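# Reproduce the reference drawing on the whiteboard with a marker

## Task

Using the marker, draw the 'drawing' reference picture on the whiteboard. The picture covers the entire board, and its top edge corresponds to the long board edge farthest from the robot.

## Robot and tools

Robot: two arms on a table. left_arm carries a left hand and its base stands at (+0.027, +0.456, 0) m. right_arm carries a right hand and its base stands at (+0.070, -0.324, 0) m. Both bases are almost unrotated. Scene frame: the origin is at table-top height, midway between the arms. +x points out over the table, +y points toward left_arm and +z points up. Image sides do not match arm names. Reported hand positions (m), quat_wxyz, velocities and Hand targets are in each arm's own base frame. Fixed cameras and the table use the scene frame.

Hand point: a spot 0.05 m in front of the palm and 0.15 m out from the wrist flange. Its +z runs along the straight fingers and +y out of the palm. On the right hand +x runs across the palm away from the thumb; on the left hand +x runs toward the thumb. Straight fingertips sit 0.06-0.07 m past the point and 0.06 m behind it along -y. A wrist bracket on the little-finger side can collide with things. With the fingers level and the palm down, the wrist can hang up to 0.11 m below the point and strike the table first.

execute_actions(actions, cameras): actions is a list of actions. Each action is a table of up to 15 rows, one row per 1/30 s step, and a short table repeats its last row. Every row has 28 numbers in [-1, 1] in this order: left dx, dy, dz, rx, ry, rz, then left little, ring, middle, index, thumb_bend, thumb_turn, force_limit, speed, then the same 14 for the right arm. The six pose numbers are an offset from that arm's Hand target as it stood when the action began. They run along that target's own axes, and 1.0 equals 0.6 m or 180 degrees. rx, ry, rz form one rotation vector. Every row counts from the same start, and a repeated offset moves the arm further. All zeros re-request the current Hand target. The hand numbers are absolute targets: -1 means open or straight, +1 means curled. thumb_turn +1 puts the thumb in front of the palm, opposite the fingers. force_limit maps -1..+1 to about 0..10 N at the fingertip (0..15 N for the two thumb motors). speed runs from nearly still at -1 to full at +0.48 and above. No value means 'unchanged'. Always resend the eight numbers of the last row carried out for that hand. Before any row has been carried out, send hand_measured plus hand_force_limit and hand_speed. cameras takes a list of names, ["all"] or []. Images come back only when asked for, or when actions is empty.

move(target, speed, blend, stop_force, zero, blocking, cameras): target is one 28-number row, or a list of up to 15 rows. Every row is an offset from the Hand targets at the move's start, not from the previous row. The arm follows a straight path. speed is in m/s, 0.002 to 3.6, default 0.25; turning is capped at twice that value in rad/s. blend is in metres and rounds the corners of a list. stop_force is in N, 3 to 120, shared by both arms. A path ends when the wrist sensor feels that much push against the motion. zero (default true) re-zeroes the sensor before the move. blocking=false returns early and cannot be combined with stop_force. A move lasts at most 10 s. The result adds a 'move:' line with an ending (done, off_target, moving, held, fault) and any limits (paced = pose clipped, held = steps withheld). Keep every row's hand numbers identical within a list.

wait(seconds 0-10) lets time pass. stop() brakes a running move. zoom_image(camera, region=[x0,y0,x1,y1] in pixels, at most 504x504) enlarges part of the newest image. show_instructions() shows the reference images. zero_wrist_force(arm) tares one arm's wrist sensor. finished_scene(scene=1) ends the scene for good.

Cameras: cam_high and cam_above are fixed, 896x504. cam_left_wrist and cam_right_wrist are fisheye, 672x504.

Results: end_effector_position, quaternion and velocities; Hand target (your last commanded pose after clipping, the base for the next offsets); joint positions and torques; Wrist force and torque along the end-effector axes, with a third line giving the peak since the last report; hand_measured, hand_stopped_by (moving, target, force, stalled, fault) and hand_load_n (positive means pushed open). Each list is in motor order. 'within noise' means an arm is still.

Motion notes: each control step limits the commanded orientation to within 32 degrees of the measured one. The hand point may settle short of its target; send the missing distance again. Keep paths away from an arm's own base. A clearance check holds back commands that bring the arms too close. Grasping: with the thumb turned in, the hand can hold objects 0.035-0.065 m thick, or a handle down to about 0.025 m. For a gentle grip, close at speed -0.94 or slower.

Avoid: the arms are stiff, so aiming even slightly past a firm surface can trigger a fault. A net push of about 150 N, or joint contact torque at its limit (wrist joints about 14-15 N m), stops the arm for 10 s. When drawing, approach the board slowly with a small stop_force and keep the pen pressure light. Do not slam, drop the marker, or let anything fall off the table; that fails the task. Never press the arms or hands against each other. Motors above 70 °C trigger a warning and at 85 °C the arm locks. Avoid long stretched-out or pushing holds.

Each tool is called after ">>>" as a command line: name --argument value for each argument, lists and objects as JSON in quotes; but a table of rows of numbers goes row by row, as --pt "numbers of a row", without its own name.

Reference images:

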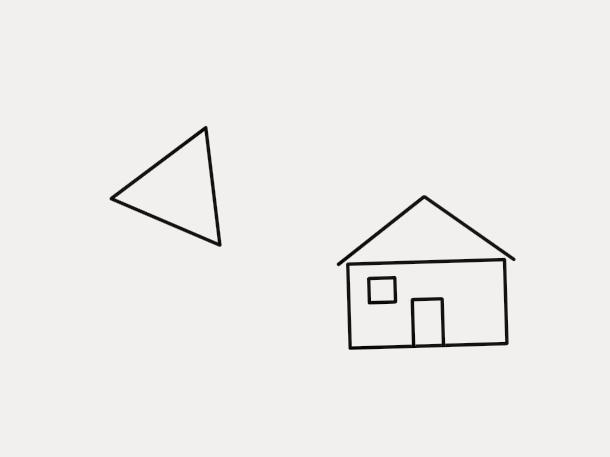

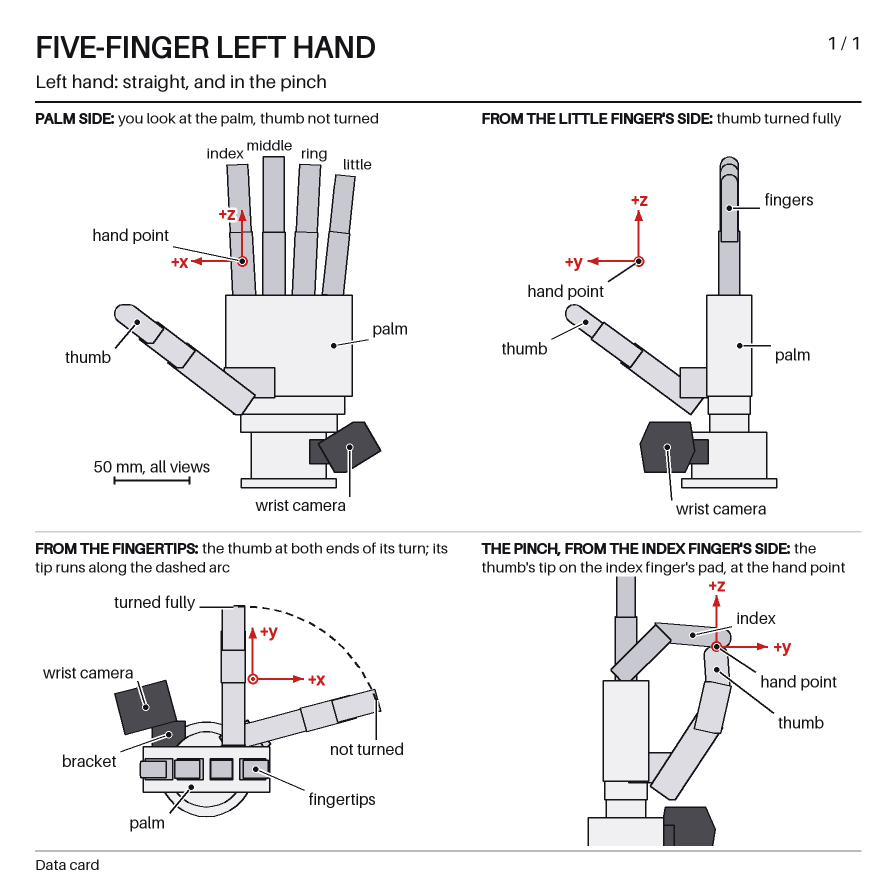

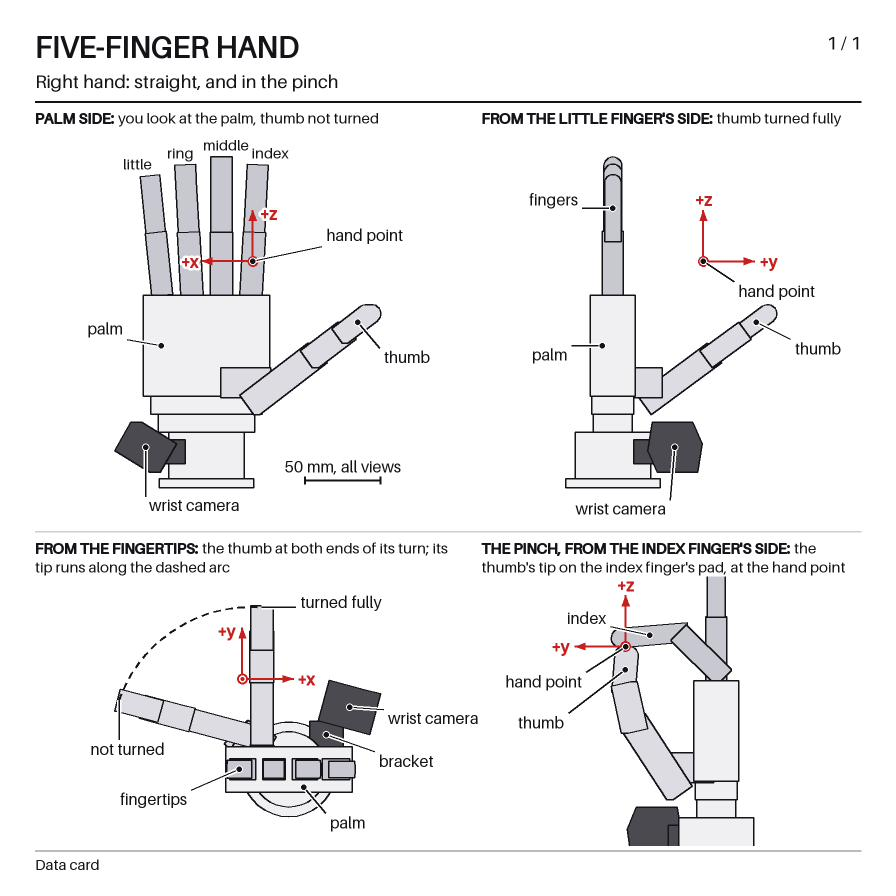

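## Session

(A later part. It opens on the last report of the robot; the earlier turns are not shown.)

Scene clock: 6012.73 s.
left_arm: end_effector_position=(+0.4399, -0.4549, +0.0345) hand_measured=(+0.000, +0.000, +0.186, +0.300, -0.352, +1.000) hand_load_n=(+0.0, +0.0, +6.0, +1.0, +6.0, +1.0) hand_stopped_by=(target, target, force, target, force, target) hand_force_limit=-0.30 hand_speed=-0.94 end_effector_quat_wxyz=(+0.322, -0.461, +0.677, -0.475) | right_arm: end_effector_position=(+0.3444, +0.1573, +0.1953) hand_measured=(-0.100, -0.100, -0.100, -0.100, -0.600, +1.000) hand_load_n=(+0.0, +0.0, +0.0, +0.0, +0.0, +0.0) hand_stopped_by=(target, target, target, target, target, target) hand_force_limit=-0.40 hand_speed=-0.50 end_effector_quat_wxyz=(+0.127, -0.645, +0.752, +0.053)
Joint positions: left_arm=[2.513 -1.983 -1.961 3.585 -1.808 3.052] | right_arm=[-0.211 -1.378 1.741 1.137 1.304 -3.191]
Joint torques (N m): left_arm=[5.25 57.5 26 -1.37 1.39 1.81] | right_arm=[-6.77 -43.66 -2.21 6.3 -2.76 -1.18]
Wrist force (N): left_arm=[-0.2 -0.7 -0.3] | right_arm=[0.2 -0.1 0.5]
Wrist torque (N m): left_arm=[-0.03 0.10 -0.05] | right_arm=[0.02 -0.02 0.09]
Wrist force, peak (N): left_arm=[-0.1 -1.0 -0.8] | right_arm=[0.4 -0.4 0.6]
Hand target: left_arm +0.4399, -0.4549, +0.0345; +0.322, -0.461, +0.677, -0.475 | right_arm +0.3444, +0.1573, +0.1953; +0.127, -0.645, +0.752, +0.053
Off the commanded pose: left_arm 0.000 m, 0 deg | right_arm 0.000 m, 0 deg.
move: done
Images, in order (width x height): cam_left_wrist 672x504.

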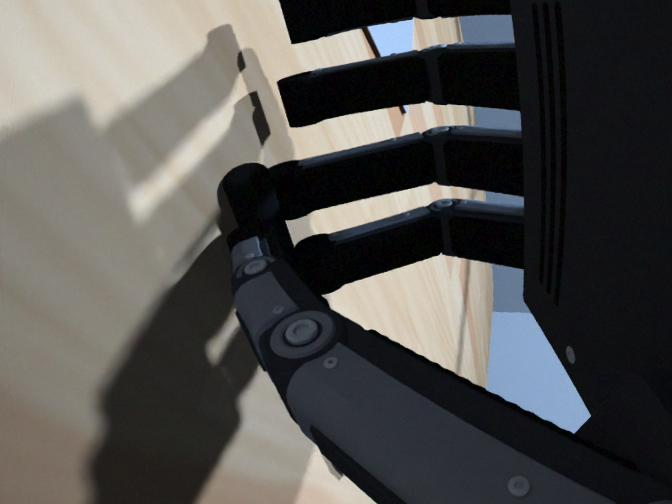

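>>> execute_actions --actions '[]'

Scene clock: 6071.47 s.
left_arm: end_effector_position=(+0.4399, -0.4549, +0.0345) hand_measured=(+0.000, +0.000, +0.186, +0.300, -0.352, +1.000) hand_load_n=(+0.0, +0.0, +6.0, +1.0, +5.5, +1.0) hand_stopped_by=(target, target, force, target, force, target) hand_force_limit=-0.30 hand_speed=-0.94 end_effector_quat_wxyz=(+0.322, -0.461, +0.677, -0.475) | right_arm: end_effector_position=(+0.3444, +0.1573, +0.1953) hand_measured=(-0.100, -0.100, -0.100, -0.100, -0.600, +1.000) hand_load_n=(+0.0, +0.0, +0.0, +0.0, +0.0, -0.5) hand_stopped_by=(target, target, target, target, target, target) hand_force_limit=-0.40 hand_speed=-0.50 end_effector_quat_wxyz=(+0.127, -0.645, +0.752, +0.053)
Joint positions: left_arm=[2.513 -1.983 -1.961 3.585 -1.808 3.052] | right_arm=[-0.211 -1.378 1.741 1.137 1.304 -3.191]
Joint velocities: within noise
Joint torques (N m): left_arm=[5.22 48.73 20.18 -1.13 1.34 1.34] | right_arm=[-6.96 -43.73 -1.91 6.27 -2.61 -1.15]
Motor temperatures (°C): left_arm=[26 29 31 35 36 37] | right_arm=[29 33 29 34 36 35]
Wrist force (N): left_arm=[0.0 -0.5 -0.5] | right_arm=[0.2 -0.3 0.5]
Wrist torque (N m): left_arm=[0.00 0.07 -0.04] | right_arm=[-0.02 -0.03 0.09]
Wrist force, peak (N): left_arm=[-0.3 -0.9 -0.6] | right_arm=[0.1 -0.4 0.7]
Hand target: left_arm +0.4399, -0.4549, +0.0345; +0.322, -0.461, +0.677, -0.475 | right_arm +0.3444, +0.1573, +0.1953; +0.127, -0.645, +0.752, +0.053
Off the commanded pose: left_arm 0.000 m, 0 deg | right_arm 0.000 m, 0 deg.

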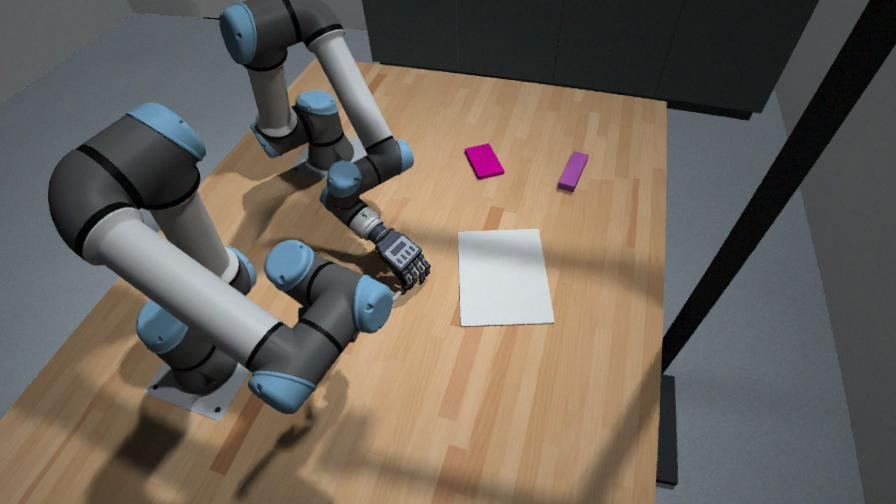

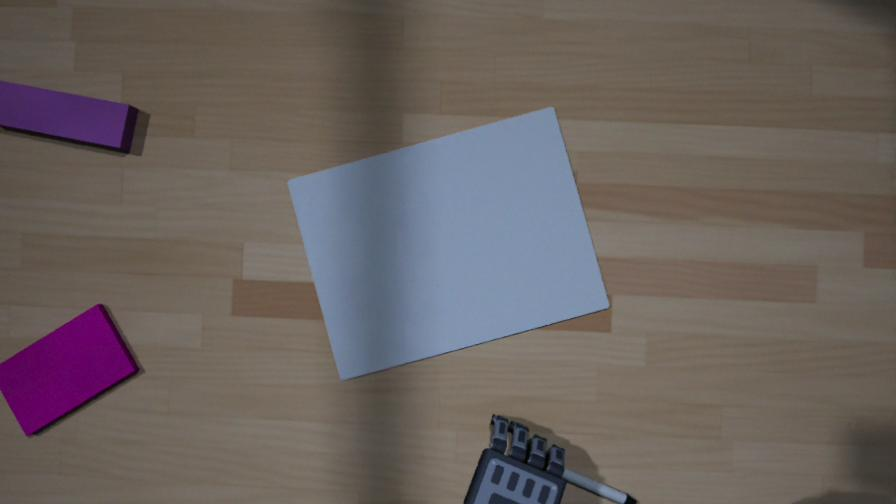

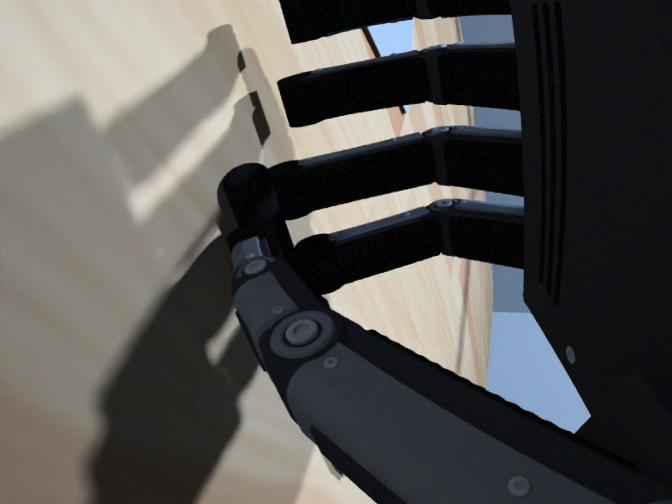

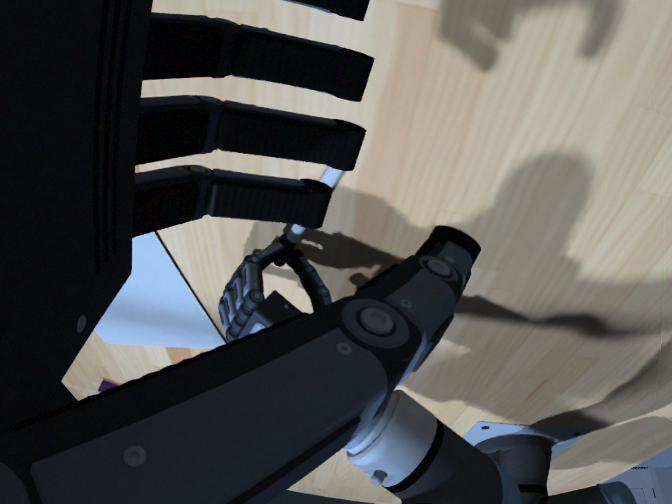

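>>> zoom_image --camera "cam_left_wrist" --region '[170, 140, 370, 360]'

>>> zoom_image --camera "cam_above" --region '[440, 384, 660, 504]'

Scaled by 2.291 from the camera's 672x504 image, which has a finer 960x720 frame.

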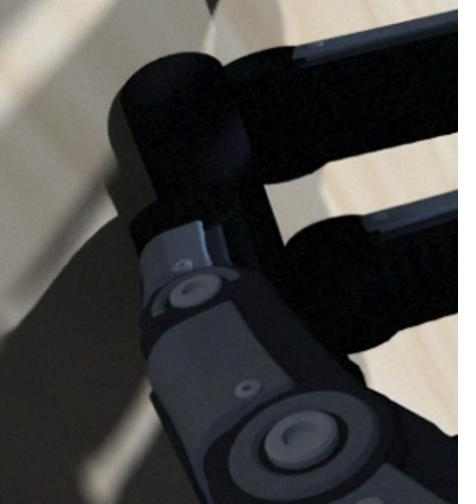

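Scaled by 2.291.

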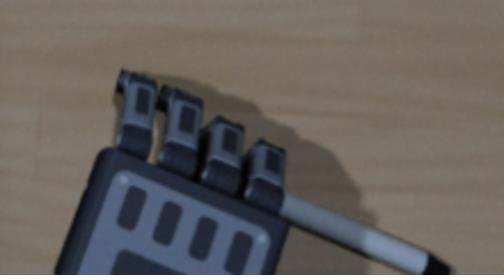

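>>> execute_actions --actions '[[[0,0,0,0,0,0,0.0,0.0,0.3,0.4,0.0,1,-0.3,-0.94,0,0,0,0,0,0,-0.1,-0.1,-0.1,-0.1,-0.6,1,-0.4,-0.5]],[[0,0,0,0,0,0,0.0,0.0,0.3,0.4,0.0,1,-0.3,-0.94,0,0,0,0,0,0,-0.1,-0.1,-0.1,-0.1,-0.6,1,-0.4,-0.5]],[[0,0,0,0,0,0,0.0,0.0,0.3,0.4,0.0,1,-0.3,-0.94,0,0,0,0,0,0,-0.1,-0.1,-0.1,-0.1,-0.6,1,-0.4,-0.5]],[[0,0,0,0,0,0,0.0,0.0,0.3,0.4,0.0,1,-0.3,-0.94,0,0,0,0,0,0,-0.1,-0.1,-0.1,-0.1,-0.6,1,-0.4,-0.5]]]' --cameras '["cam_left_wrist"]'

Scene clock: 6120.47 s.
left_arm: end_effector_position=(+0.4399, -0.4549, +0.0345) hand_measured=(+0.000, +0.000, +0.186, +0.400, -0.354, +1.000) hand_load_n=(+0.0, +0.0, +6.0, +0.0, +5.0, +1.0) hand_stopped_by=(target, target, force, target, force, target) hand_force_limit=-0.30 hand_speed=-0.94 end_effector_quat_wxyz=(+0.322, -0.461, +0.677, -0.475) | right_arm: end_effector_position=(+0.3444, +0.1573, +0.1953) hand_measured=(-0.100, -0.100, -0.100, -0.100, -0.600, +1.000) hand_load_n=(+0.0, +0.0, +0.0, -0.5, +0.0, +0.0) hand_stopped_by=(target, target, target, target, target, target) hand_force_limit=-0.40 hand_speed=-0.50 end_effector_quat_wxyz=(+0.127, -0.645, +0.752, +0.053)
Joint positions: left_arm=[2.513 -1.983 -1.961 3.585 -1.808 3.052] | right_arm=[-0.211 -1.378 1.741 1.137 1.304 -3.191]
Joint torques (N m): left_arm=[5.19 34.12 9.62 -0.79 1.15 0.55] | right_arm=[-7.72 -44.29 -2.69 6.13 -2.65 -1.15]
Wrist force (N): left_arm=[-0.3 -0.4 -0.3] | right_arm=[0.2 -0.2 0.5]
Wrist torque (N m): left_arm=[-0.02 0.11 -0.05] | right_arm=[0.00 -0.02 0.09]
Wrist force, peak (N): left_arm=[-0.3 -0.8 -0.6] | right_arm=[0.3 -0.2 0.7]
Hand target: left_arm +0.4399, -0.4549, +0.0345; +0.322, -0.461, +0.677, -0.475 | right_arm +0.3444, +0.1573, +0.1953; +0.127, -0.645, +0.752, +0.053
Off the commanded pose: left_arm 0.000 m, 0 deg | right_arm 0.000 m, 0 deg.
Step readings (end_effector_position of left_arm | right_arm):
0: (+0.4399, -0.4549, +0.0345) | (+0.3444, +0.1573, +0.1953)
1: (+0.4399, -0.4549, +0.0345) | (+0.3444, +0.1573, +0.1953)
2: (+0.4399, -0.4549, +0.0345) | (+0.3444, +0.1573, +0.1953)
4: (+0.4399, -0.4549, +0.0345) | (+0.3444, +0.1573, +0.1953)
8: (+0.4399, -0.4549, +0.0345) | (+0.3444, +0.1573, +0.1953)
15: (+0.4399, -0.4549, +0.0345) | (+0.3444, +0.1573, +0.1953)
16: (+0.4399, -0.4549, +0.0345) | (+0.3444, +0.1573, +0.1953)
17: (+0.4399, -0.4549, +0.0345) | (+0.3444, +0.1573, +0.1953)
19: (+0.4399, -0.4549, +0.0345) | (+0.3444, +0.1573, +0.1953)
23: (+0.4399, -0.4549, +0.0345) | (+0.3444, +0.1573, +0.1953)
30: (+0.4399, -0.4549, +0.0345) | (+0.3444, +0.1573, +0.1953)
31: (+0.4399, -0.4549, +0.0345) | (+0.3444, +0.1573, +0.1953)
32: (+0.4399, -0.4549, +0.0345) | (+0.3444, +0.1573, +0.1953)
34: (+0.4399, -0.4549, +0.0345) | (+0.3444, +0.1573, +0.1953)
38: (+0.4399, -0.4549, +0.0345) | (+0.3444, +0.1573, +0.1953)
45: (+0.4399, -0.4549, +0.0345) | (+0.3444, +0.1573, +0.1953)
46: (+0.4399, -0.4549, +0.0345) | (+0.3444, +0.1573, +0.1953)
47: (+0.4399, -0.4549, +0.0345) | (+0.3444, +0.1573, +0.1953)
49: (+0.4399, -0.4549, +0.0345) | (+0.3444, +0.1573, +0.1953)
53: (+0.4399, -0.4549, +0.0345) | (+0.3444, +0.1573, +0.1953)
60: (+0.4399, -0.4549, +0.0345) | (+0.3444, +0.1573, +0.1953)
Images, in order (width x height): cam_left_wrist 672x504.

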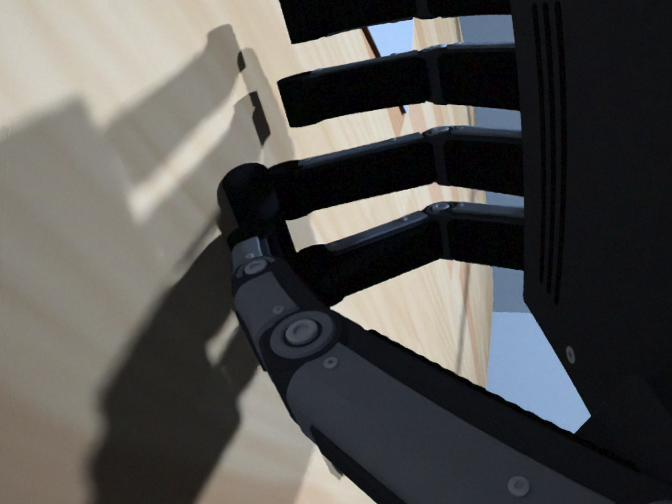

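>>> execute_actions --actions '[]'

>>> zoom_image --camera "cam_right_wrist" --region '[200, 140, 400, 340]'

>>> zoom_image --camera "cam_high" --region '[350, 230, 470, 330]'

Scene clock: 6140.10 s.
left_arm: end_effector_position=(+0.4399, -0.4549, +0.0345) hand_measured=(+0.000, +0.000, +0.186, +0.400, -0.354, +1.000) hand_load_n=(+0.0, +0.0, +6.0, +0.0, +5.5, +1.0) hand_stopped_by=(target, target, force, target, force, target) hand_force_limit=-0.30 hand_speed=-0.94 end_effector_quat_wxyz=(+0.322, -0.461, +0.677, -0.475) | right_arm: end_effector_position=(+0.3444, +0.1573, +0.1953) hand_measured=(-0.100, -0.100, -0.100, -0.100, -0.600, +1.000) hand_load_n=(+0.0, +0.0, +0.5, +0.0, +0.0, +0.0) hand_stopped_by=(target, target, target, target, target, target) hand_force_limit=-0.40 hand_speed=-0.50 end_effector_quat_wxyz=(+0.127, -0.645, +0.752, +0.053)
Joint positions: left_arm=[2.513 -1.983 -1.961 3.585 -1.808 3.052] | right_arm=[-0.211 -1.378 1.741 1.137 1.304 -3.191]
Joint velocities: within noise
Joint torques (N m): left_arm=[5.33 25.73 6.47 -0.51 1.01 0.28] | right_arm=[-6.74 -43.65 -1.77 6.06 -2.66 -1.08]
Motor temperatures (°C): left_arm=[26 29 31 35 36 37] | right_arm=[29 33 29 34 36 35]
Wrist force (N): left_arm=[-0.2 -0.2 -0.3] | right_arm=[0.1 -0.3 0.6]
Wrist torque (N m): left_arm=[0.00 0.10 -0.06] | right_arm=[-0.01 -0.01 0.09]
Wrist force, peak (N): left_arm=[-0.2 -0.7 -0.6] | right_arm=[0.3 -0.4 0.7]
Hand target: left_arm +0.4399, -0.4549, +0.0345; +0.322, -0.461, +0.677, -0.475 | right_arm +0.3444, +0.1573, +0.1953; +0.127, -0.645, +0.752, +0.053
Off the commanded pose: left_arm 0.000 m, 0 deg | right_arm 0.000 m, 0 deg.

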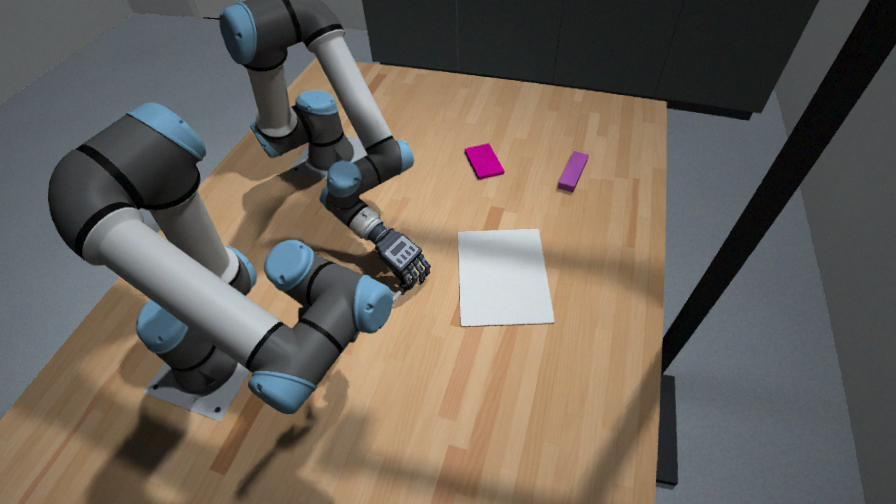

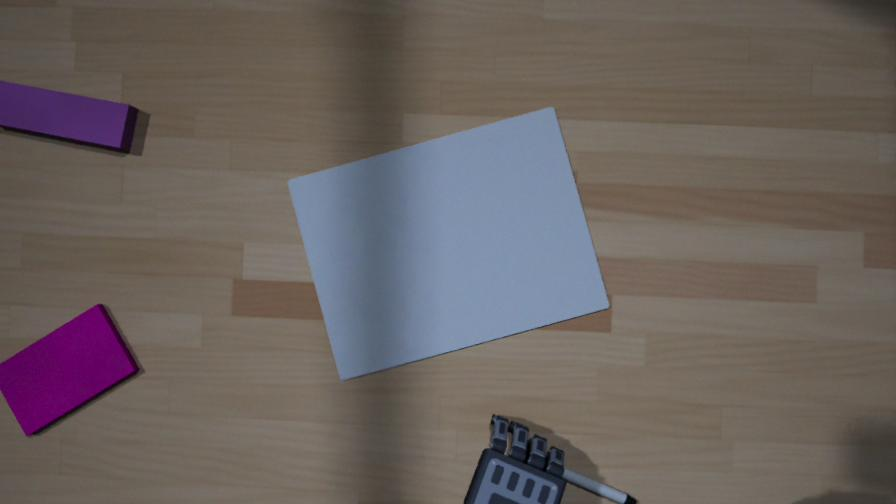

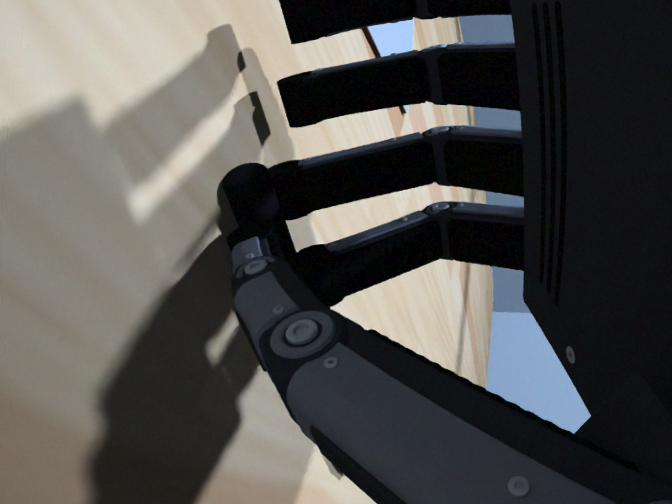

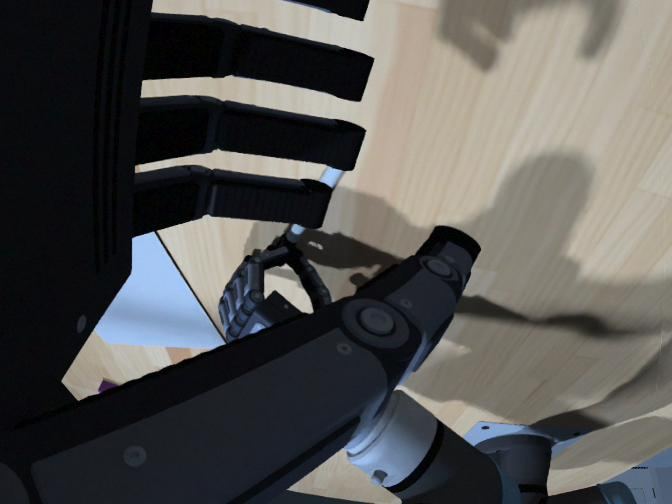

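Scaled by 2.520 from the camera's 672x504 image, which has a finer 960x720 frame.

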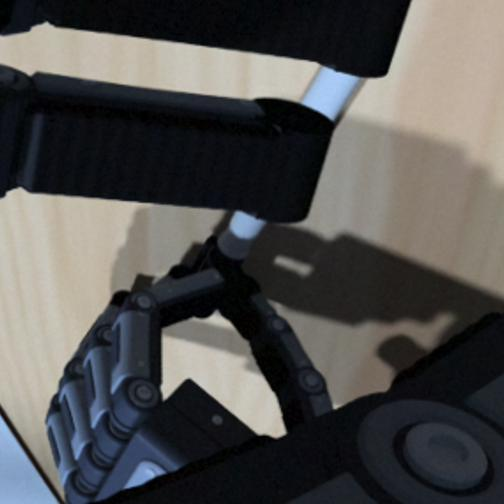

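Scaled by 4.200.

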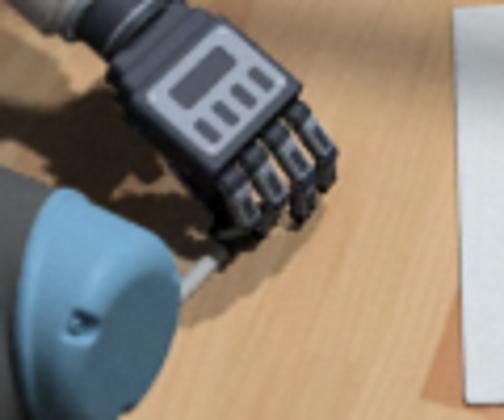

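>>> move --target '[0,0,0,0,0,0,0.0,0.0,0.3,0.0,0.0,1,-0.3,-0.5,0,0,0,0,0,0,-0.1,-0.1,-0.1,-0.1,-0.6,1,-0.4,-0.5]'

>>> move --target '[0,0.006266,0.00228,0,0,0,0.0,0.0,0.3,0.0,0.0,1,-0.3,-0.5,0,0,0,0,0,0,-0.1,-0.1,-0.1,-0.1,-0.6,1,-0.4,-0.5]' --speed 0.01 --stop_force 3 --cameras '["cam_left_wrist"]'

Scene clock: 6216.57 s.
left_arm: end_effector_position=(+0.4399, -0.4549, +0.0345) hand_measured=(+0.000, +0.000, +0.186, +0.000, -0.354, +1.000) hand_load_n=(+0.0, +0.0, +6.0, +0.0, +5.0, +1.0) hand_stopped_by=(target, target, force, target, force, target) hand_force_limit=-0.30 hand_speed=-0.50 end_effector_quat_wxyz=(+0.322, -0.461, +0.677, -0.475) | right_arm: end_effector_position=(+0.3444, +0.1573, +0.1953) hand_measured=(-0.100, -0.100, -0.100, -0.100, -0.600, +1.000) hand_load_n=(+0.0, +0.0, +0.0, +0.0, +0.0, +0.0) hand_stopped_by=(target, target, target, target, target, target) hand_force_limit=-0.40 hand_speed=-0.50 end_effector_quat_wxyz=(+0.127, -0.645, +0.752, +0.053)
Joint positions: left_arm=[2.513 -1.983 -1.961 3.585 -1.808 3.052] | right_arm=[-0.211 -1.378 1.741 1.137 1.304 -3.191]
Joint torques (N m): left_arm=[5 15.35 6.4 -0.19 0.92 -0.31] | right_arm=[-6.97 -43.46 -2.11 6.29 -2.68 -1.01]
Wrist force (N): left_arm=[-0.2 -0.4 -0.5] | right_arm=[0.1 -0.3 0.6]
Wrist torque (N m): left_arm=[-0.01 0.10 -0.04] | right_arm=[-0.02 -0.01 0.08]
Wrist force, peak (N): left_arm=[-0.3 -1.2 -0.6] | right_arm=[0.2 -0.2 0.8]
Hand target: left_arm +0.4399, -0.4549, +0.0345; +0.322, -0.461, +0.677, -0.475 | right_arm +0.3444, +0.1573, +0.1953; +0.127, -0.645, +0.752, +0.053
Off the commanded pose: left_arm 0.000 m, 0 deg | right_arm 0.000 m, 0 deg.
move: done

Scene clock: 6217.97 s.
left_arm: end_effector_position=(+0.4399, -0.4549, +0.0341) hand_measured=(+0.000, +0.000, +0.186, +0.000, -0.354, +1.000) hand_load_n=(+0.0, +0.0, +6.5, +0.0, +4.5, +1.0) hand_stopped_by=(target, target, force, target, force, target) hand_force_limit=-0.30 hand_speed=-0.50 end_effector_quat_wxyz=(+0.322, -0.461, +0.677, -0.475) | right_arm: end_effector_position=(+0.3444, +0.1573, +0.1953) hand_measured=(-0.100, -0.100, -0.100, -0.100, -0.600, +1.000) hand_load_n=(+0.0, +0.0, +0.0, +0.0, +0.0, +0.0) hand_stopped_by=(target, target, target, target, target, target) hand_force_limit=-0.40 hand_speed=-0.50 end_effector_quat_wxyz=(+0.127, -0.645, +0.752, +0.053)
Joint positions: left_arm=[2.513 -1.984 -1.962 3.586 -1.808 3.052] | right_arm=[-0.211 -1.378 1.741 1.137 1.304 -3.191]
Joint torques (N m): left_arm=[5.44 58.63 23.52 -1.78 0.95 -0.3] | right_arm=[-6.55 -44.23 -1.5 6.21 -2.61 -0.84]
Wrist force (N): left_arm=[-0.2 -2.9 -1.3] | right_arm=[0.1 -0.3 0.3]
Wrist torque (N m): left_arm=[-0.12 0.08 0.00] | right_arm=[0.00 -0.01 0.08]
Wrist force, peak (N): left_arm=[-0.7 -6.0 -3.6] | right_arm=[0.2 -0.4 0.8]
Hand target: left_arm +0.4399, -0.4549, +0.0341; +0.322, -0.461, +0.677, -0.475 (not the last commanded pose) | right_arm +0.3444, +0.1573, +0.1953; +0.127, -0.645, +0.752, +0.053
Off the commanded pose: left_arm 0.004 m, 0 deg | right_arm 0.000 m, 0 deg.
move: contact (left_arm)
Images, in order (width x height): cam_left_wrist 672x504.

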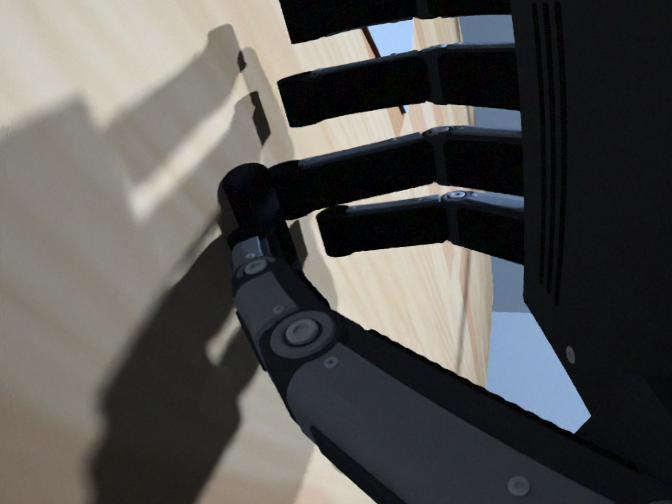

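>>> move --target '[0,0,0,0,0,0,0.0,0.0,0.0,0.0,0.0,1,-0.3,-0.5,0,0,0,0,0,0,-0.1,-0.1,-0.1,-0.1,-0.6,1,-0.4,-0.5]'

>>> move --target '[0,0.0094,0.00342,0,0,0,0.0,0.0,0.0,0.0,0.0,1,-0.3,-0.5,0,0,0,0,0,0,-0.1,-0.1,-0.1,-0.1,-0.6,1,-0.4,-0.5]' --speed 0.01 --stop_force 3 --cameras '["cam_left_wrist"]'

Scene clock: 6230.33 s.
left_arm: end_effector_position=(+0.4399, -0.4549, +0.0341) hand_measured=(+0.000, +0.000, +0.000, +0.000, -0.352, +1.000) hand_load_n=(+0.0, +0.0, +0.0, +0.0, +0.0, +0.0) hand_stopped_by=(target, target, target, target, force, target) hand_force_limit=-0.30 hand_speed=-0.50 end_effector_quat_wxyz=(+0.322, -0.461, +0.677, -0.475) | right_arm: end_effector_position=(+0.3444, +0.1573, +0.1953) hand_measured=(-0.100, -0.100, -0.100, -0.100, -0.600, +1.000) hand_load_n=(+0.0, +0.0, +0.0, +0.0, +0.0, +0.0) hand_stopped_by=(target, target, target, target, target, target) hand_force_limit=-0.40 hand_speed=-0.50 end_effector_quat_wxyz=(+0.127, -0.645, +0.752, +0.053)
Joint positions: left_arm=[2.513 -1.984 -1.962 3.586 -1.808 3.052] | right_arm=[-0.211 -1.378 1.741 1.137 1.304 -3.191]
Joint torques (N m): left_arm=[5.07 58.67 23.84 -0.14 0.9 -0.47] | right_arm=[-6.02 -43.82 -1.58 6.05 -2.73 -0.76]
Wrist force (N): left_arm=[0.0 -0.6 -0.2] | right_arm=[0.0 -0.2 0.6]
Wrist torque (N m): left_arm=[-0.04 0.06 -0.03] | right_arm=[0.00 0.00 0.09]
Wrist force, peak (N): left_arm=[-0.1 -3.1 -1.4] | right_arm=[0.2 -0.3 0.9]
Hand target: left_arm +0.4399, -0.4549, +0.0341; +0.322, -0.461, +0.677, -0.475 | right_arm +0.3444, +0.1573, +0.1953; +0.127, -0.645, +0.752, +0.053
Off the commanded pose: left_arm 0.000 m, 0 deg | right_arm 0.000 m, 0 deg.
move: done

Scene clock: 6232.00 s.
left_arm: end_effector_position=(+0.4399, -0.4549, +0.0306) hand_measured=(+0.000, +0.000, +0.000, +0.000, -0.352, +1.000) hand_load_n=(+0.0, +0.0, +0.0, +0.0, +0.5, +0.0) hand_stopped_by=(target, target, target, target, force, target) hand_force_limit=-0.30 hand_speed=-0.50 end_effector_quat_wxyz=(+0.322, -0.461, +0.677, -0.475) | right_arm: end_effector_position=(+0.3444, +0.1573, +0.1953) hand_measured=(-0.100, -0.100, -0.100, -0.100, -0.600, +1.000) hand_load_n=(+0.0, +0.0, +0.0, +0.0, +0.0, +0.0) hand_stopped_by=(target, target, target, target, target, target) hand_force_limit=-0.40 hand_speed=-0.50 end_effector_quat_wxyz=(+0.127, -0.645, +0.752, +0.053)
Joint positions: left_arm=[2.513 -1.99 -1.964 3.595 -1.808 3.052] | right_arm=[-0.211 -1.378 1.741 1.137 1.304 -3.191]
Joint torques (N m): left_arm=[4.13 58.79 24.52 -1.67 0.59 -0.7] | right_arm=[-6.38 -43.62 -2.46 6.24 -2.81 -0.73]
Wrist force (N): left_arm=[-0.3 -2.3 -1.3] | right_arm=[0.2 -0.2 0.6]
Wrist torque (N m): left_arm=[-0.03 0.07 0.00] | right_arm=[-0.01 -0.02 0.09]
Wrist force, peak (N): left_arm=[-1.2 -5.8 -3.7] | right_arm=[0.2 -0.2 0.8]
Hand target: left_arm +0.4399, -0.4549, +0.0306; +0.322, -0.461, +0.677, -0.475 (not the last commanded pose) | right_arm +0.3444, +0.1573, +0.1953; +0.127, -0.645, +0.752, +0.053
Off the commanded pose: left_arm 0.003 m, 0 deg | right_arm 0.000 m, 0 deg.
move: contact (left_arm)
Images, in order (width x height): cam_left_wrist 672x504.

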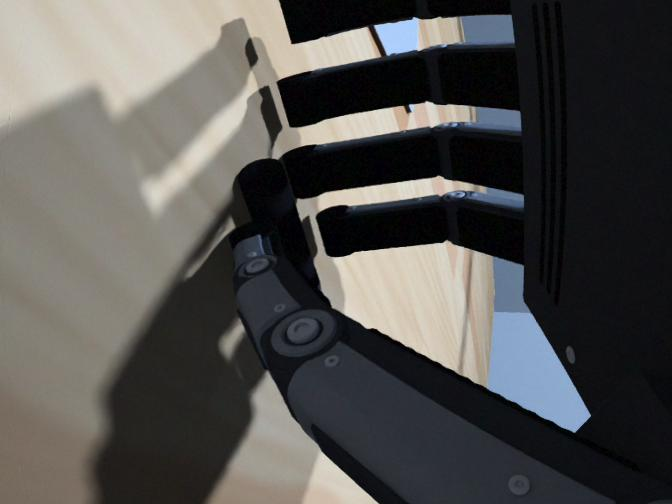

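>>> move --target '[0,0,0,0,0,0,0.0,0.0,0.25,0.25,0.0,1,-0.85,-0.94,0,0,0,0,0,0,-0.1,-0.1,-0.1,-0.1,-0.6,1,-0.4,-0.5]'

>>> wait --seconds 2 --cameras '["cam_left_wrist"]'

Scene clock: 6247.57 s.
left_arm: end_effector_position=(+0.4399, -0.4549, +0.0306) hand_measured=(+0.000, +0.000, +0.004, +0.202, -0.352, +1.000) hand_load_n=(+0.0, +0.0, +1.5, +2.0, +1.5, -0.5) hand_stopped_by=(target, target, force, force, force, target) hand_force_limit=-0.85 hand_speed=-0.94 end_effector_quat_wxyz=(+0.322, -0.461, +0.677, -0.475) | right_arm: end_effector_position=(+0.3444, +0.1573, +0.1953) hand_measured=(-0.100, -0.100, -0.100, -0.100, -0.600, +1.000) hand_load_n=(+0.0, +0.0, +0.0, +0.0, +0.0, +0.0) hand_stopped_by=(target, target, target, target, target, target) hand_force_limit=-0.40 hand_speed=-0.50 end_effector_quat_wxyz=(+0.127, -0.645, +0.752, +0.053)
Joint positions: left_arm=[2.513 -1.99 -1.964 3.595 -1.808 3.052] | right_arm=[-0.211 -1.378 1.741 1.137 1.304 -3.191]
Joint torques (N m): left_arm=[3.51 57.17 24.91 -1.55 0.7 -0.52] | right_arm=[-7.17 -43.71 -2.09 6.13 -2.69 -0.71]
Wrist force (N): left_arm=[-0.1 -2.7 0.0] | right_arm=[0.1 -0.2 0.4]
Wrist torque (N m): left_arm=[-0.02 0.09 0.00] | right_arm=[0.01 -0.01 0.08]
Wrist force, peak (N): left_arm=[-0.3 -2.8 -1.4] | right_arm=[0.4 -0.4 0.7]
Hand target: left_arm +0.4399, -0.4549, +0.0306; +0.322, -0.461, +0.677, -0.475 | right_arm +0.3444, +0.1573, +0.1953; +0.127, -0.645, +0.752, +0.053
Off the commanded pose: left_arm 0.000 m, 0 deg | right_arm 0.000 m, 0 deg.
move: done

Scene clock: 6249.57 s.
left_arm: end_effector_position=(+0.4399, -0.4549, +0.0306) hand_measured=(+0.000, +0.000, +0.004, +0.202, -0.352, +1.000) hand_load_n=(+0.0, +0.0, +1.5, +2.0, +1.5, -0.5) hand_stopped_by=(target, target, force, force, force, target) hand_force_limit=-0.85 hand_speed=-0.94 end_effector_quat_wxyz=(+0.322, -0.461, +0.677, -0.475) | right_arm: end_effector_position=(+0.3444, +0.1573, +0.1953) hand_measured=(-0.100, -0.100, -0.100, -0.100, -0.600, +1.000) hand_load_n=(+0.0, +0.0, +0.0, +0.0, +0.0, +0.0) hand_stopped_by=(target, target, target, target, target, target) hand_force_limit=-0.40 hand_speed=-0.50 end_effector_quat_wxyz=(+0.127, -0.645, +0.752, +0.053)
Joint positions: left_arm=[2.513 -1.99 -1.964 3.595 -1.808 3.052] | right_arm=[-0.211 -1.378 1.741 1.137 1.304 -3.191]
Joint torques (N m): left_arm=[3.48 55.17 24.74 -1.67 0.77 -0.55] | right_arm=[-6.42 -43.95 -1.79 6.29 -2.53 -0.72]
Wrist force (N): left_arm=[-0.2 -2.3 -0.1] | right_arm=[0.1 -0.1 0.6]
Wrist torque (N m): left_arm=[0.01 0.08 0.00] | right_arm=[0.01 -0.01 0.09]
Wrist force, peak (N): left_arm=[-0.3 -3.1 0.2] | right_arm=[0.2 -0.3 0.8]
Hand target: left_arm +0.4399, -0.4549, +0.0306; +0.322, -0.461, +0.677, -0.475 | right_arm +0.3444, +0.1573, +0.1953; +0.127, -0.645, +0.752, +0.053
Off the commanded pose: left_arm 0.000 m, 0 deg | right_arm 0.000 m, 0 deg.
wait: 2.00 s; at rest by 0.17 s
Images, in order (width x height): cam_left_wrist 672x504.

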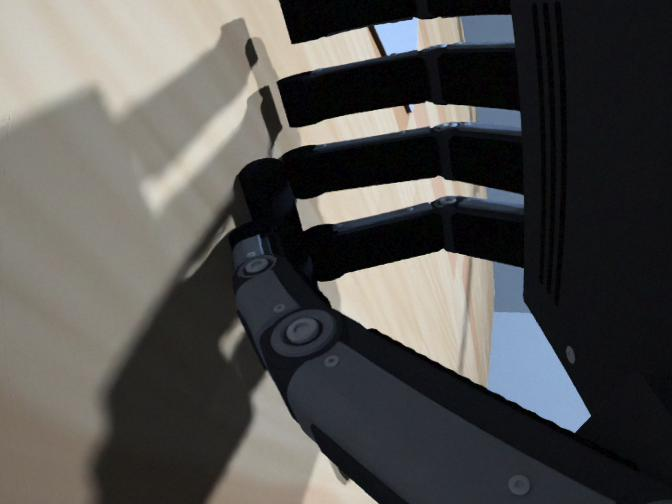

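>>> move --target '[0,-0.00188,-0.00068,0,0,0,0.0,0.0,0.26,0.25,0.0,1,-0.7,-0.94,0,0,0,0,0,0,-0.1,-0.1,-0.1,-0.1,-0.6,1,-0.4,-0.5]'

>>> wait --seconds 1 --cameras '["cam_left_wrist"]'

Scene clock: 6255.90 s.
left_arm: end_effector_position=(+0.4399, -0.4549, +0.0318) hand_measured=(+0.000, +0.000, +0.010, +0.202, -0.352, +1.000) hand_load_n=(+0.0, +0.5, +0.0, +1.5, +1.5, -0.5) hand_stopped_by=(target, target, force, force, force, target) hand_force_limit=-0.70 hand_speed=-0.94 end_effector_quat_wxyz=(+0.322, -0.461, +0.677, -0.475) | right_arm: end_effector_position=(+0.3444, +0.1573, +0.1953) hand_measured=(-0.100, -0.100, -0.100, -0.100, -0.600, +1.000) hand_load_n=(-0.5, +0.0, +0.0, +0.0, +0.0, +0.0) hand_stopped_by=(target, target, target, target, target, target) hand_force_limit=-0.40 hand_speed=-0.50 end_effector_quat_wxyz=(+0.127, -0.645, +0.752, +0.053)
Joint positions: left_arm=[2.513 -1.988 -1.963 3.592 -1.808 3.052] | right_arm=[-0.211 -1.378 1.741 1.137 1.304 -3.191]
Joint torques (N m): left_arm=[4.36 60.18 28.2 -1.49 1.04 -0.51] | right_arm=[-6.52 -43.34 -1.75 6.29 -2.77 -0.55]
Wrist force (N): left_arm=[-0.3 -0.5 -0.2] | right_arm=[0.1 -0.1 0.5]
Wrist torque (N m): left_arm=[-0.05 0.11 -0.05] | right_arm=[0.02 -0.01 0.09]
Wrist force, peak (N): left_arm=[-0.1 -3.4 0.2] | right_arm=[0.2 -0.3 0.8]
Hand target: left_arm +0.4399, -0.4549, +0.0318; +0.322, -0.461, +0.677, -0.475 | right_arm +0.3444, +0.1573, +0.1953; +0.127, -0.645, +0.752, +0.053
Off the commanded pose: left_arm 0.000 m, 0 deg | right_arm 0.000 m, 0 deg.
move: done

Scene clock: 6256.90 s.
left_arm: end_effector_position=(+0.4399, -0.4549, +0.0318) hand_measured=(+0.000, +0.000, +0.010, +0.202, -0.352, +1.000) hand_load_n=(+0.0, +0.0, +0.0, +1.5, +1.5, -0.5) hand_stopped_by=(target, target, force, force, force, target) hand_force_limit=-0.70 hand_speed=-0.94 end_effector_quat_wxyz=(+0.322, -0.461, +0.677, -0.475) | right_arm: end_effector_position=(+0.3444, +0.1573, +0.1953) hand_measured=(-0.100, -0.100, -0.100, -0.100, -0.600, +1.000) hand_load_n=(+0.0, +0.0, +0.0, +0.0, +0.0, +0.0) hand_stopped_by=(target, target, target, target, target, target) hand_force_limit=-0.40 hand_speed=-0.50 end_effector_quat_wxyz=(+0.127, -0.645, +0.752, +0.053)
Joint positions: left_arm=[2.513 -1.988 -1.963 3.592 -1.808 3.052] | right_arm=[-0.211 -1.378 1.741 1.137 1.304 -3.191]
Joint torques (N m): left_arm=[5.23 60.6 28.07 -1.53 1.44 -0.26] | right_arm=[-7.3 -43.76 -2.1 6.32 -2.54 -0.74]
Wrist force (N): left_arm=[-0.3 -0.4 -0.4] | right_arm=[0.1 -0.3 0.5]
Wrist torque (N m): left_arm=[0.00 0.11 -0.05] | right_arm=[0.00 -0.01 0.09]
Wrist force, peak (N): left_arm=[-0.1 -0.5 -0.6] | right_arm=[0.2 -0.3 0.8]
Hand target: left_arm +0.4399, -0.4549, +0.0318; +0.322, -0.461, +0.677, -0.475 | right_arm +0.3444, +0.1573, +0.1953; +0.127, -0.645, +0.752, +0.053
Off the commanded pose: left_arm 0.000 m, 0 deg | right_arm 0.000 m, 0 deg.
wait: 1.00 s; at rest by 0.17 s
Images, in order (width x height): cam_left_wrist 672x504.

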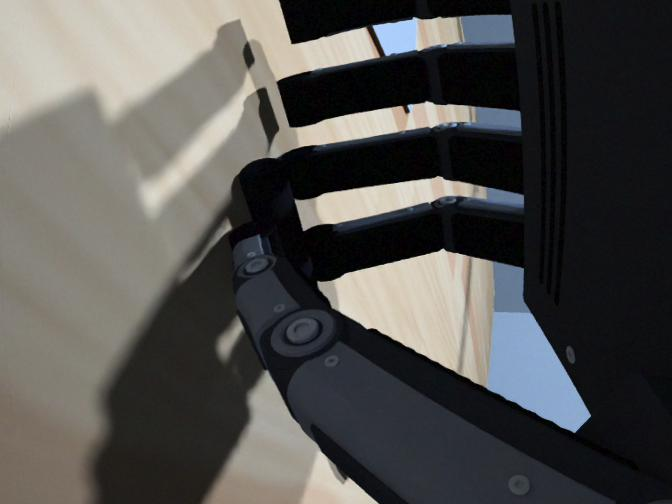

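>>> move --target '[0,0,0,0,0,0,0.0,0.0,0.28,0.25,0.0,1,-0.7,-0.94,0,0,0,0,0,0,-0.1,-0.1,-0.1,-0.1,-0.6,1,-0.4,-0.5]' --cameras '["cam_left_wrist"]'

Scene clock: 6261.37 s.
left_arm: end_effector_position=(+0.4399, -0.4549, +0.0318) hand_measured=(+0.000, +0.000, +0.116, +0.202, -0.352, +1.000) hand_load_n=(+0.0, +0.0, +2.0, +1.5, +2.5, +0.5) hand_stopped_by=(target, target, force, force, force, target) hand_force_limit=-0.70 hand_speed=-0.94 end_effector_quat_wxyz=(+0.322, -0.461, +0.677, -0.475) | right_arm: end_effector_position=(+0.3444, +0.1573, +0.1953) hand_measured=(-0.100, -0.100, -0.100, -0.100, -0.600, +1.000) hand_load_n=(+0.0, +0.0, +0.0, +0.0, +0.0, +0.0) hand_stopped_by=(target, target, target, target, target, target) hand_force_limit=-0.40 hand_speed=-0.50 end_effector_quat_wxyz=(+0.127, -0.645, +0.752, +0.053)
Joint positions: left_arm=[2.513 -1.988 -1.963 3.592 -1.808 3.052] | right_arm=[-0.211 -1.378 1.741 1.137 1.304 -3.191]
Joint torques (N m): left_arm=[5.23 60.66 27.85 -1.49 1.48 0.34] | right_arm=[-6.04 -43.55 -2.51 6.38 -2.72 -0.45]
Wrist force (N): left_arm=[-0.2 -0.5 -0.5] | right_arm=[0.1 -0.2 0.6]
Wrist torque (N m): left_arm=[-0.01 0.09 -0.05] | right_arm=[0.00 -0.01 0.08]
Wrist force, peak (N): left_arm=[-0.4 -0.6 -0.3] | right_arm=[0.0 -0.4 0.8]
Hand target: left_arm +0.4399, -0.4549, +0.0318; +0.322, -0.461, +0.677, -0.475 | right_arm +0.3444, +0.1573, +0.1953; +0.127, -0.645, +0.752, +0.053
Off the commanded pose: left_arm 0.000 m, 0 deg | right_arm 0.000 m, 0 deg.
move: done
Images, in order (width x height): cam_left_wrist 672x504.

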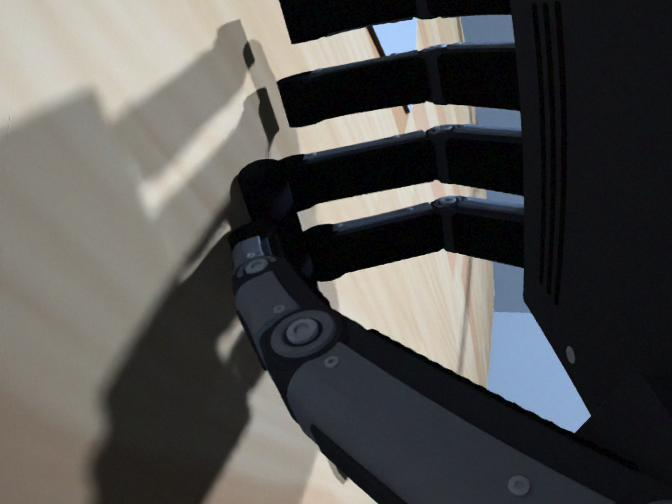

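>>> move --target '[0,0.00125,0.00046,0,0,0,0.0,0.0,0.30,0.30,0.0,1,-0.45,-0.94,0,0,0,0,0,0,-0.1,-0.1,-0.1,-0.1,-0.6,1,-0.4,-0.5]' --cameras '["cam_left_wrist"]'

Scene clock: 6267.80 s.
left_arm: end_effector_position=(+0.4399, -0.4549, +0.0311) hand_measured=(+0.000, +0.000, +0.120, +0.208, -0.352, +1.000) hand_load_n=(+0.0, +0.0, +0.5, +0.5, +1.0, +0.0) hand_stopped_by=(target, target, force, force, force, target) hand_force_limit=-0.45 hand_speed=-0.94 end_effector_quat_wxyz=(+0.323, -0.461, +0.677, -0.475) | right_arm: end_effector_position=(+0.3444, +0.1573, +0.1953) hand_measured=(-0.100, -0.100, -0.100, -0.100, -0.600, +1.000) hand_load_n=(+0.0, +0.0, +0.0, +0.0, +0.0, +0.0) hand_stopped_by=(target, target, target, target, target, target) hand_force_limit=-0.40 hand_speed=-0.50 end_effector_quat_wxyz=(+0.127, -0.645, +0.752, +0.053)
Joint positions: left_arm=[2.513 -1.989 -1.964 3.594 -1.808 3.052] | right_arm=[-0.211 -1.378 1.741 1.137 1.304 -3.191]
Joint torques (N m): left_arm=[5.42 4.47 3.59 2.16 1.31 0.78] | right_arm=[-5.81 -43.89 -1.48 6.08 -2.69 -0.5]
Wrist force (N): left_arm=[-0.2 -3.7 -1.8] | right_arm=[0.2 -0.2 0.5]
Wrist torque (N m): left_arm=[-0.13 0.08 0.00] | right_arm=[0.00 -0.02 0.09]
Wrist force, peak (N): left_arm=[-0.2 -3.7 -1.8] | right_arm=[0.1 -0.3 0.8]
Hand target: left_arm +0.4399, -0.4549, +0.0310; +0.322, -0.461, +0.677, -0.475 | right_arm +0.3444, +0.1573, +0.1953; +0.127, -0.645, +0.752, +0.053
Off the commanded pose: left_arm 0.000 m, 0 deg | right_arm 0.000 m, 0 deg.
move: done
Images, in order (width x height): cam_left_wrist 672x504.

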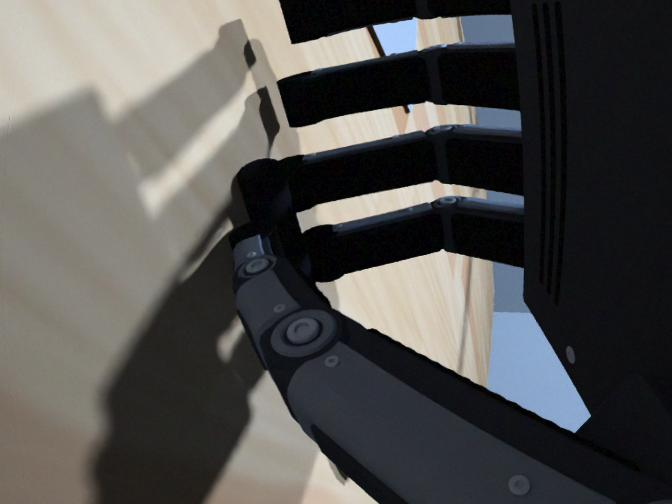

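>>> move --target '[0,0,0,0,0,0,0.0,0.0,0.32,0.32,0.0,1,-0.45,-0.94,0,0,0,0,0,0,-0.1,-0.1,-0.1,-0.1,-0.6,1,-0.4,-0.5]' --cameras '["cam_left_wrist"]'

Scene clock: 6275.03 s.
left_arm: end_effector_position=(+0.4399, -0.4549, +0.0310) hand_measured=(+0.000, +0.000, +0.136, +0.218, -0.352, +1.000) hand_load_n=(+0.0, +0.0, +3.5, +3.5, +4.0, +0.5) hand_stopped_by=(target, target, force, force, force, target) hand_force_limit=-0.45 hand_speed=-0.94 end_effector_quat_wxyz=(+0.322, -0.461, +0.677, -0.475) | right_arm: end_effector_position=(+0.3444, +0.1573, +0.1953) hand_measured=(-0.100, -0.100, -0.100, -0.100, -0.600, +1.000) hand_load_n=(+0.0, +0.0, +0.0, +0.0, +0.0, +0.0) hand_stopped_by=(target, target, target, target, target, target) hand_force_limit=-0.40 hand_speed=-0.50 end_effector_quat_wxyz=(+0.127, -0.645, +0.752, +0.053)
Joint positions: left_arm=[2.513 -1.989 -1.964 3.594 -1.808 3.052] | right_arm=[-0.211 -1.378 1.741 1.137 1.304 -3.191]
Joint torques (N m): left_arm=[4.95 5.97 3.52 0.56 1.11 1.38] | right_arm=[-6.35 -43.5 -2.45 6.21 -2.71 -0.47]
Wrist force (N): left_arm=[-0.5 -4.6 -1.5] | right_arm=[0.0 0.0 0.5]
Wrist torque (N m): left_arm=[-0.13 0.13 -0.01] | right_arm=[0.03 0.01 0.08]
Wrist force, peak (N): left_arm=[-0.2 -4.8 -1.4] | right_arm=[0.2 -0.3 0.8]
Hand target: left_arm +0.4399, -0.4549, +0.0310; +0.322, -0.461, +0.677, -0.475 | right_arm +0.3444, +0.1573, +0.1953; +0.127, -0.645, +0.752, +0.053
Off the commanded pose: left_arm 0.000 m, 0 deg | right_arm 0.000 m, 0 deg.
move: done
Images, in order (width x height): cam_left_wrist 672x504.

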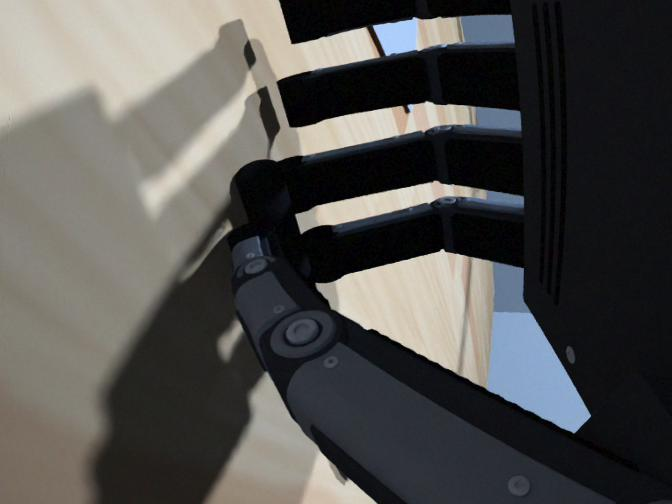

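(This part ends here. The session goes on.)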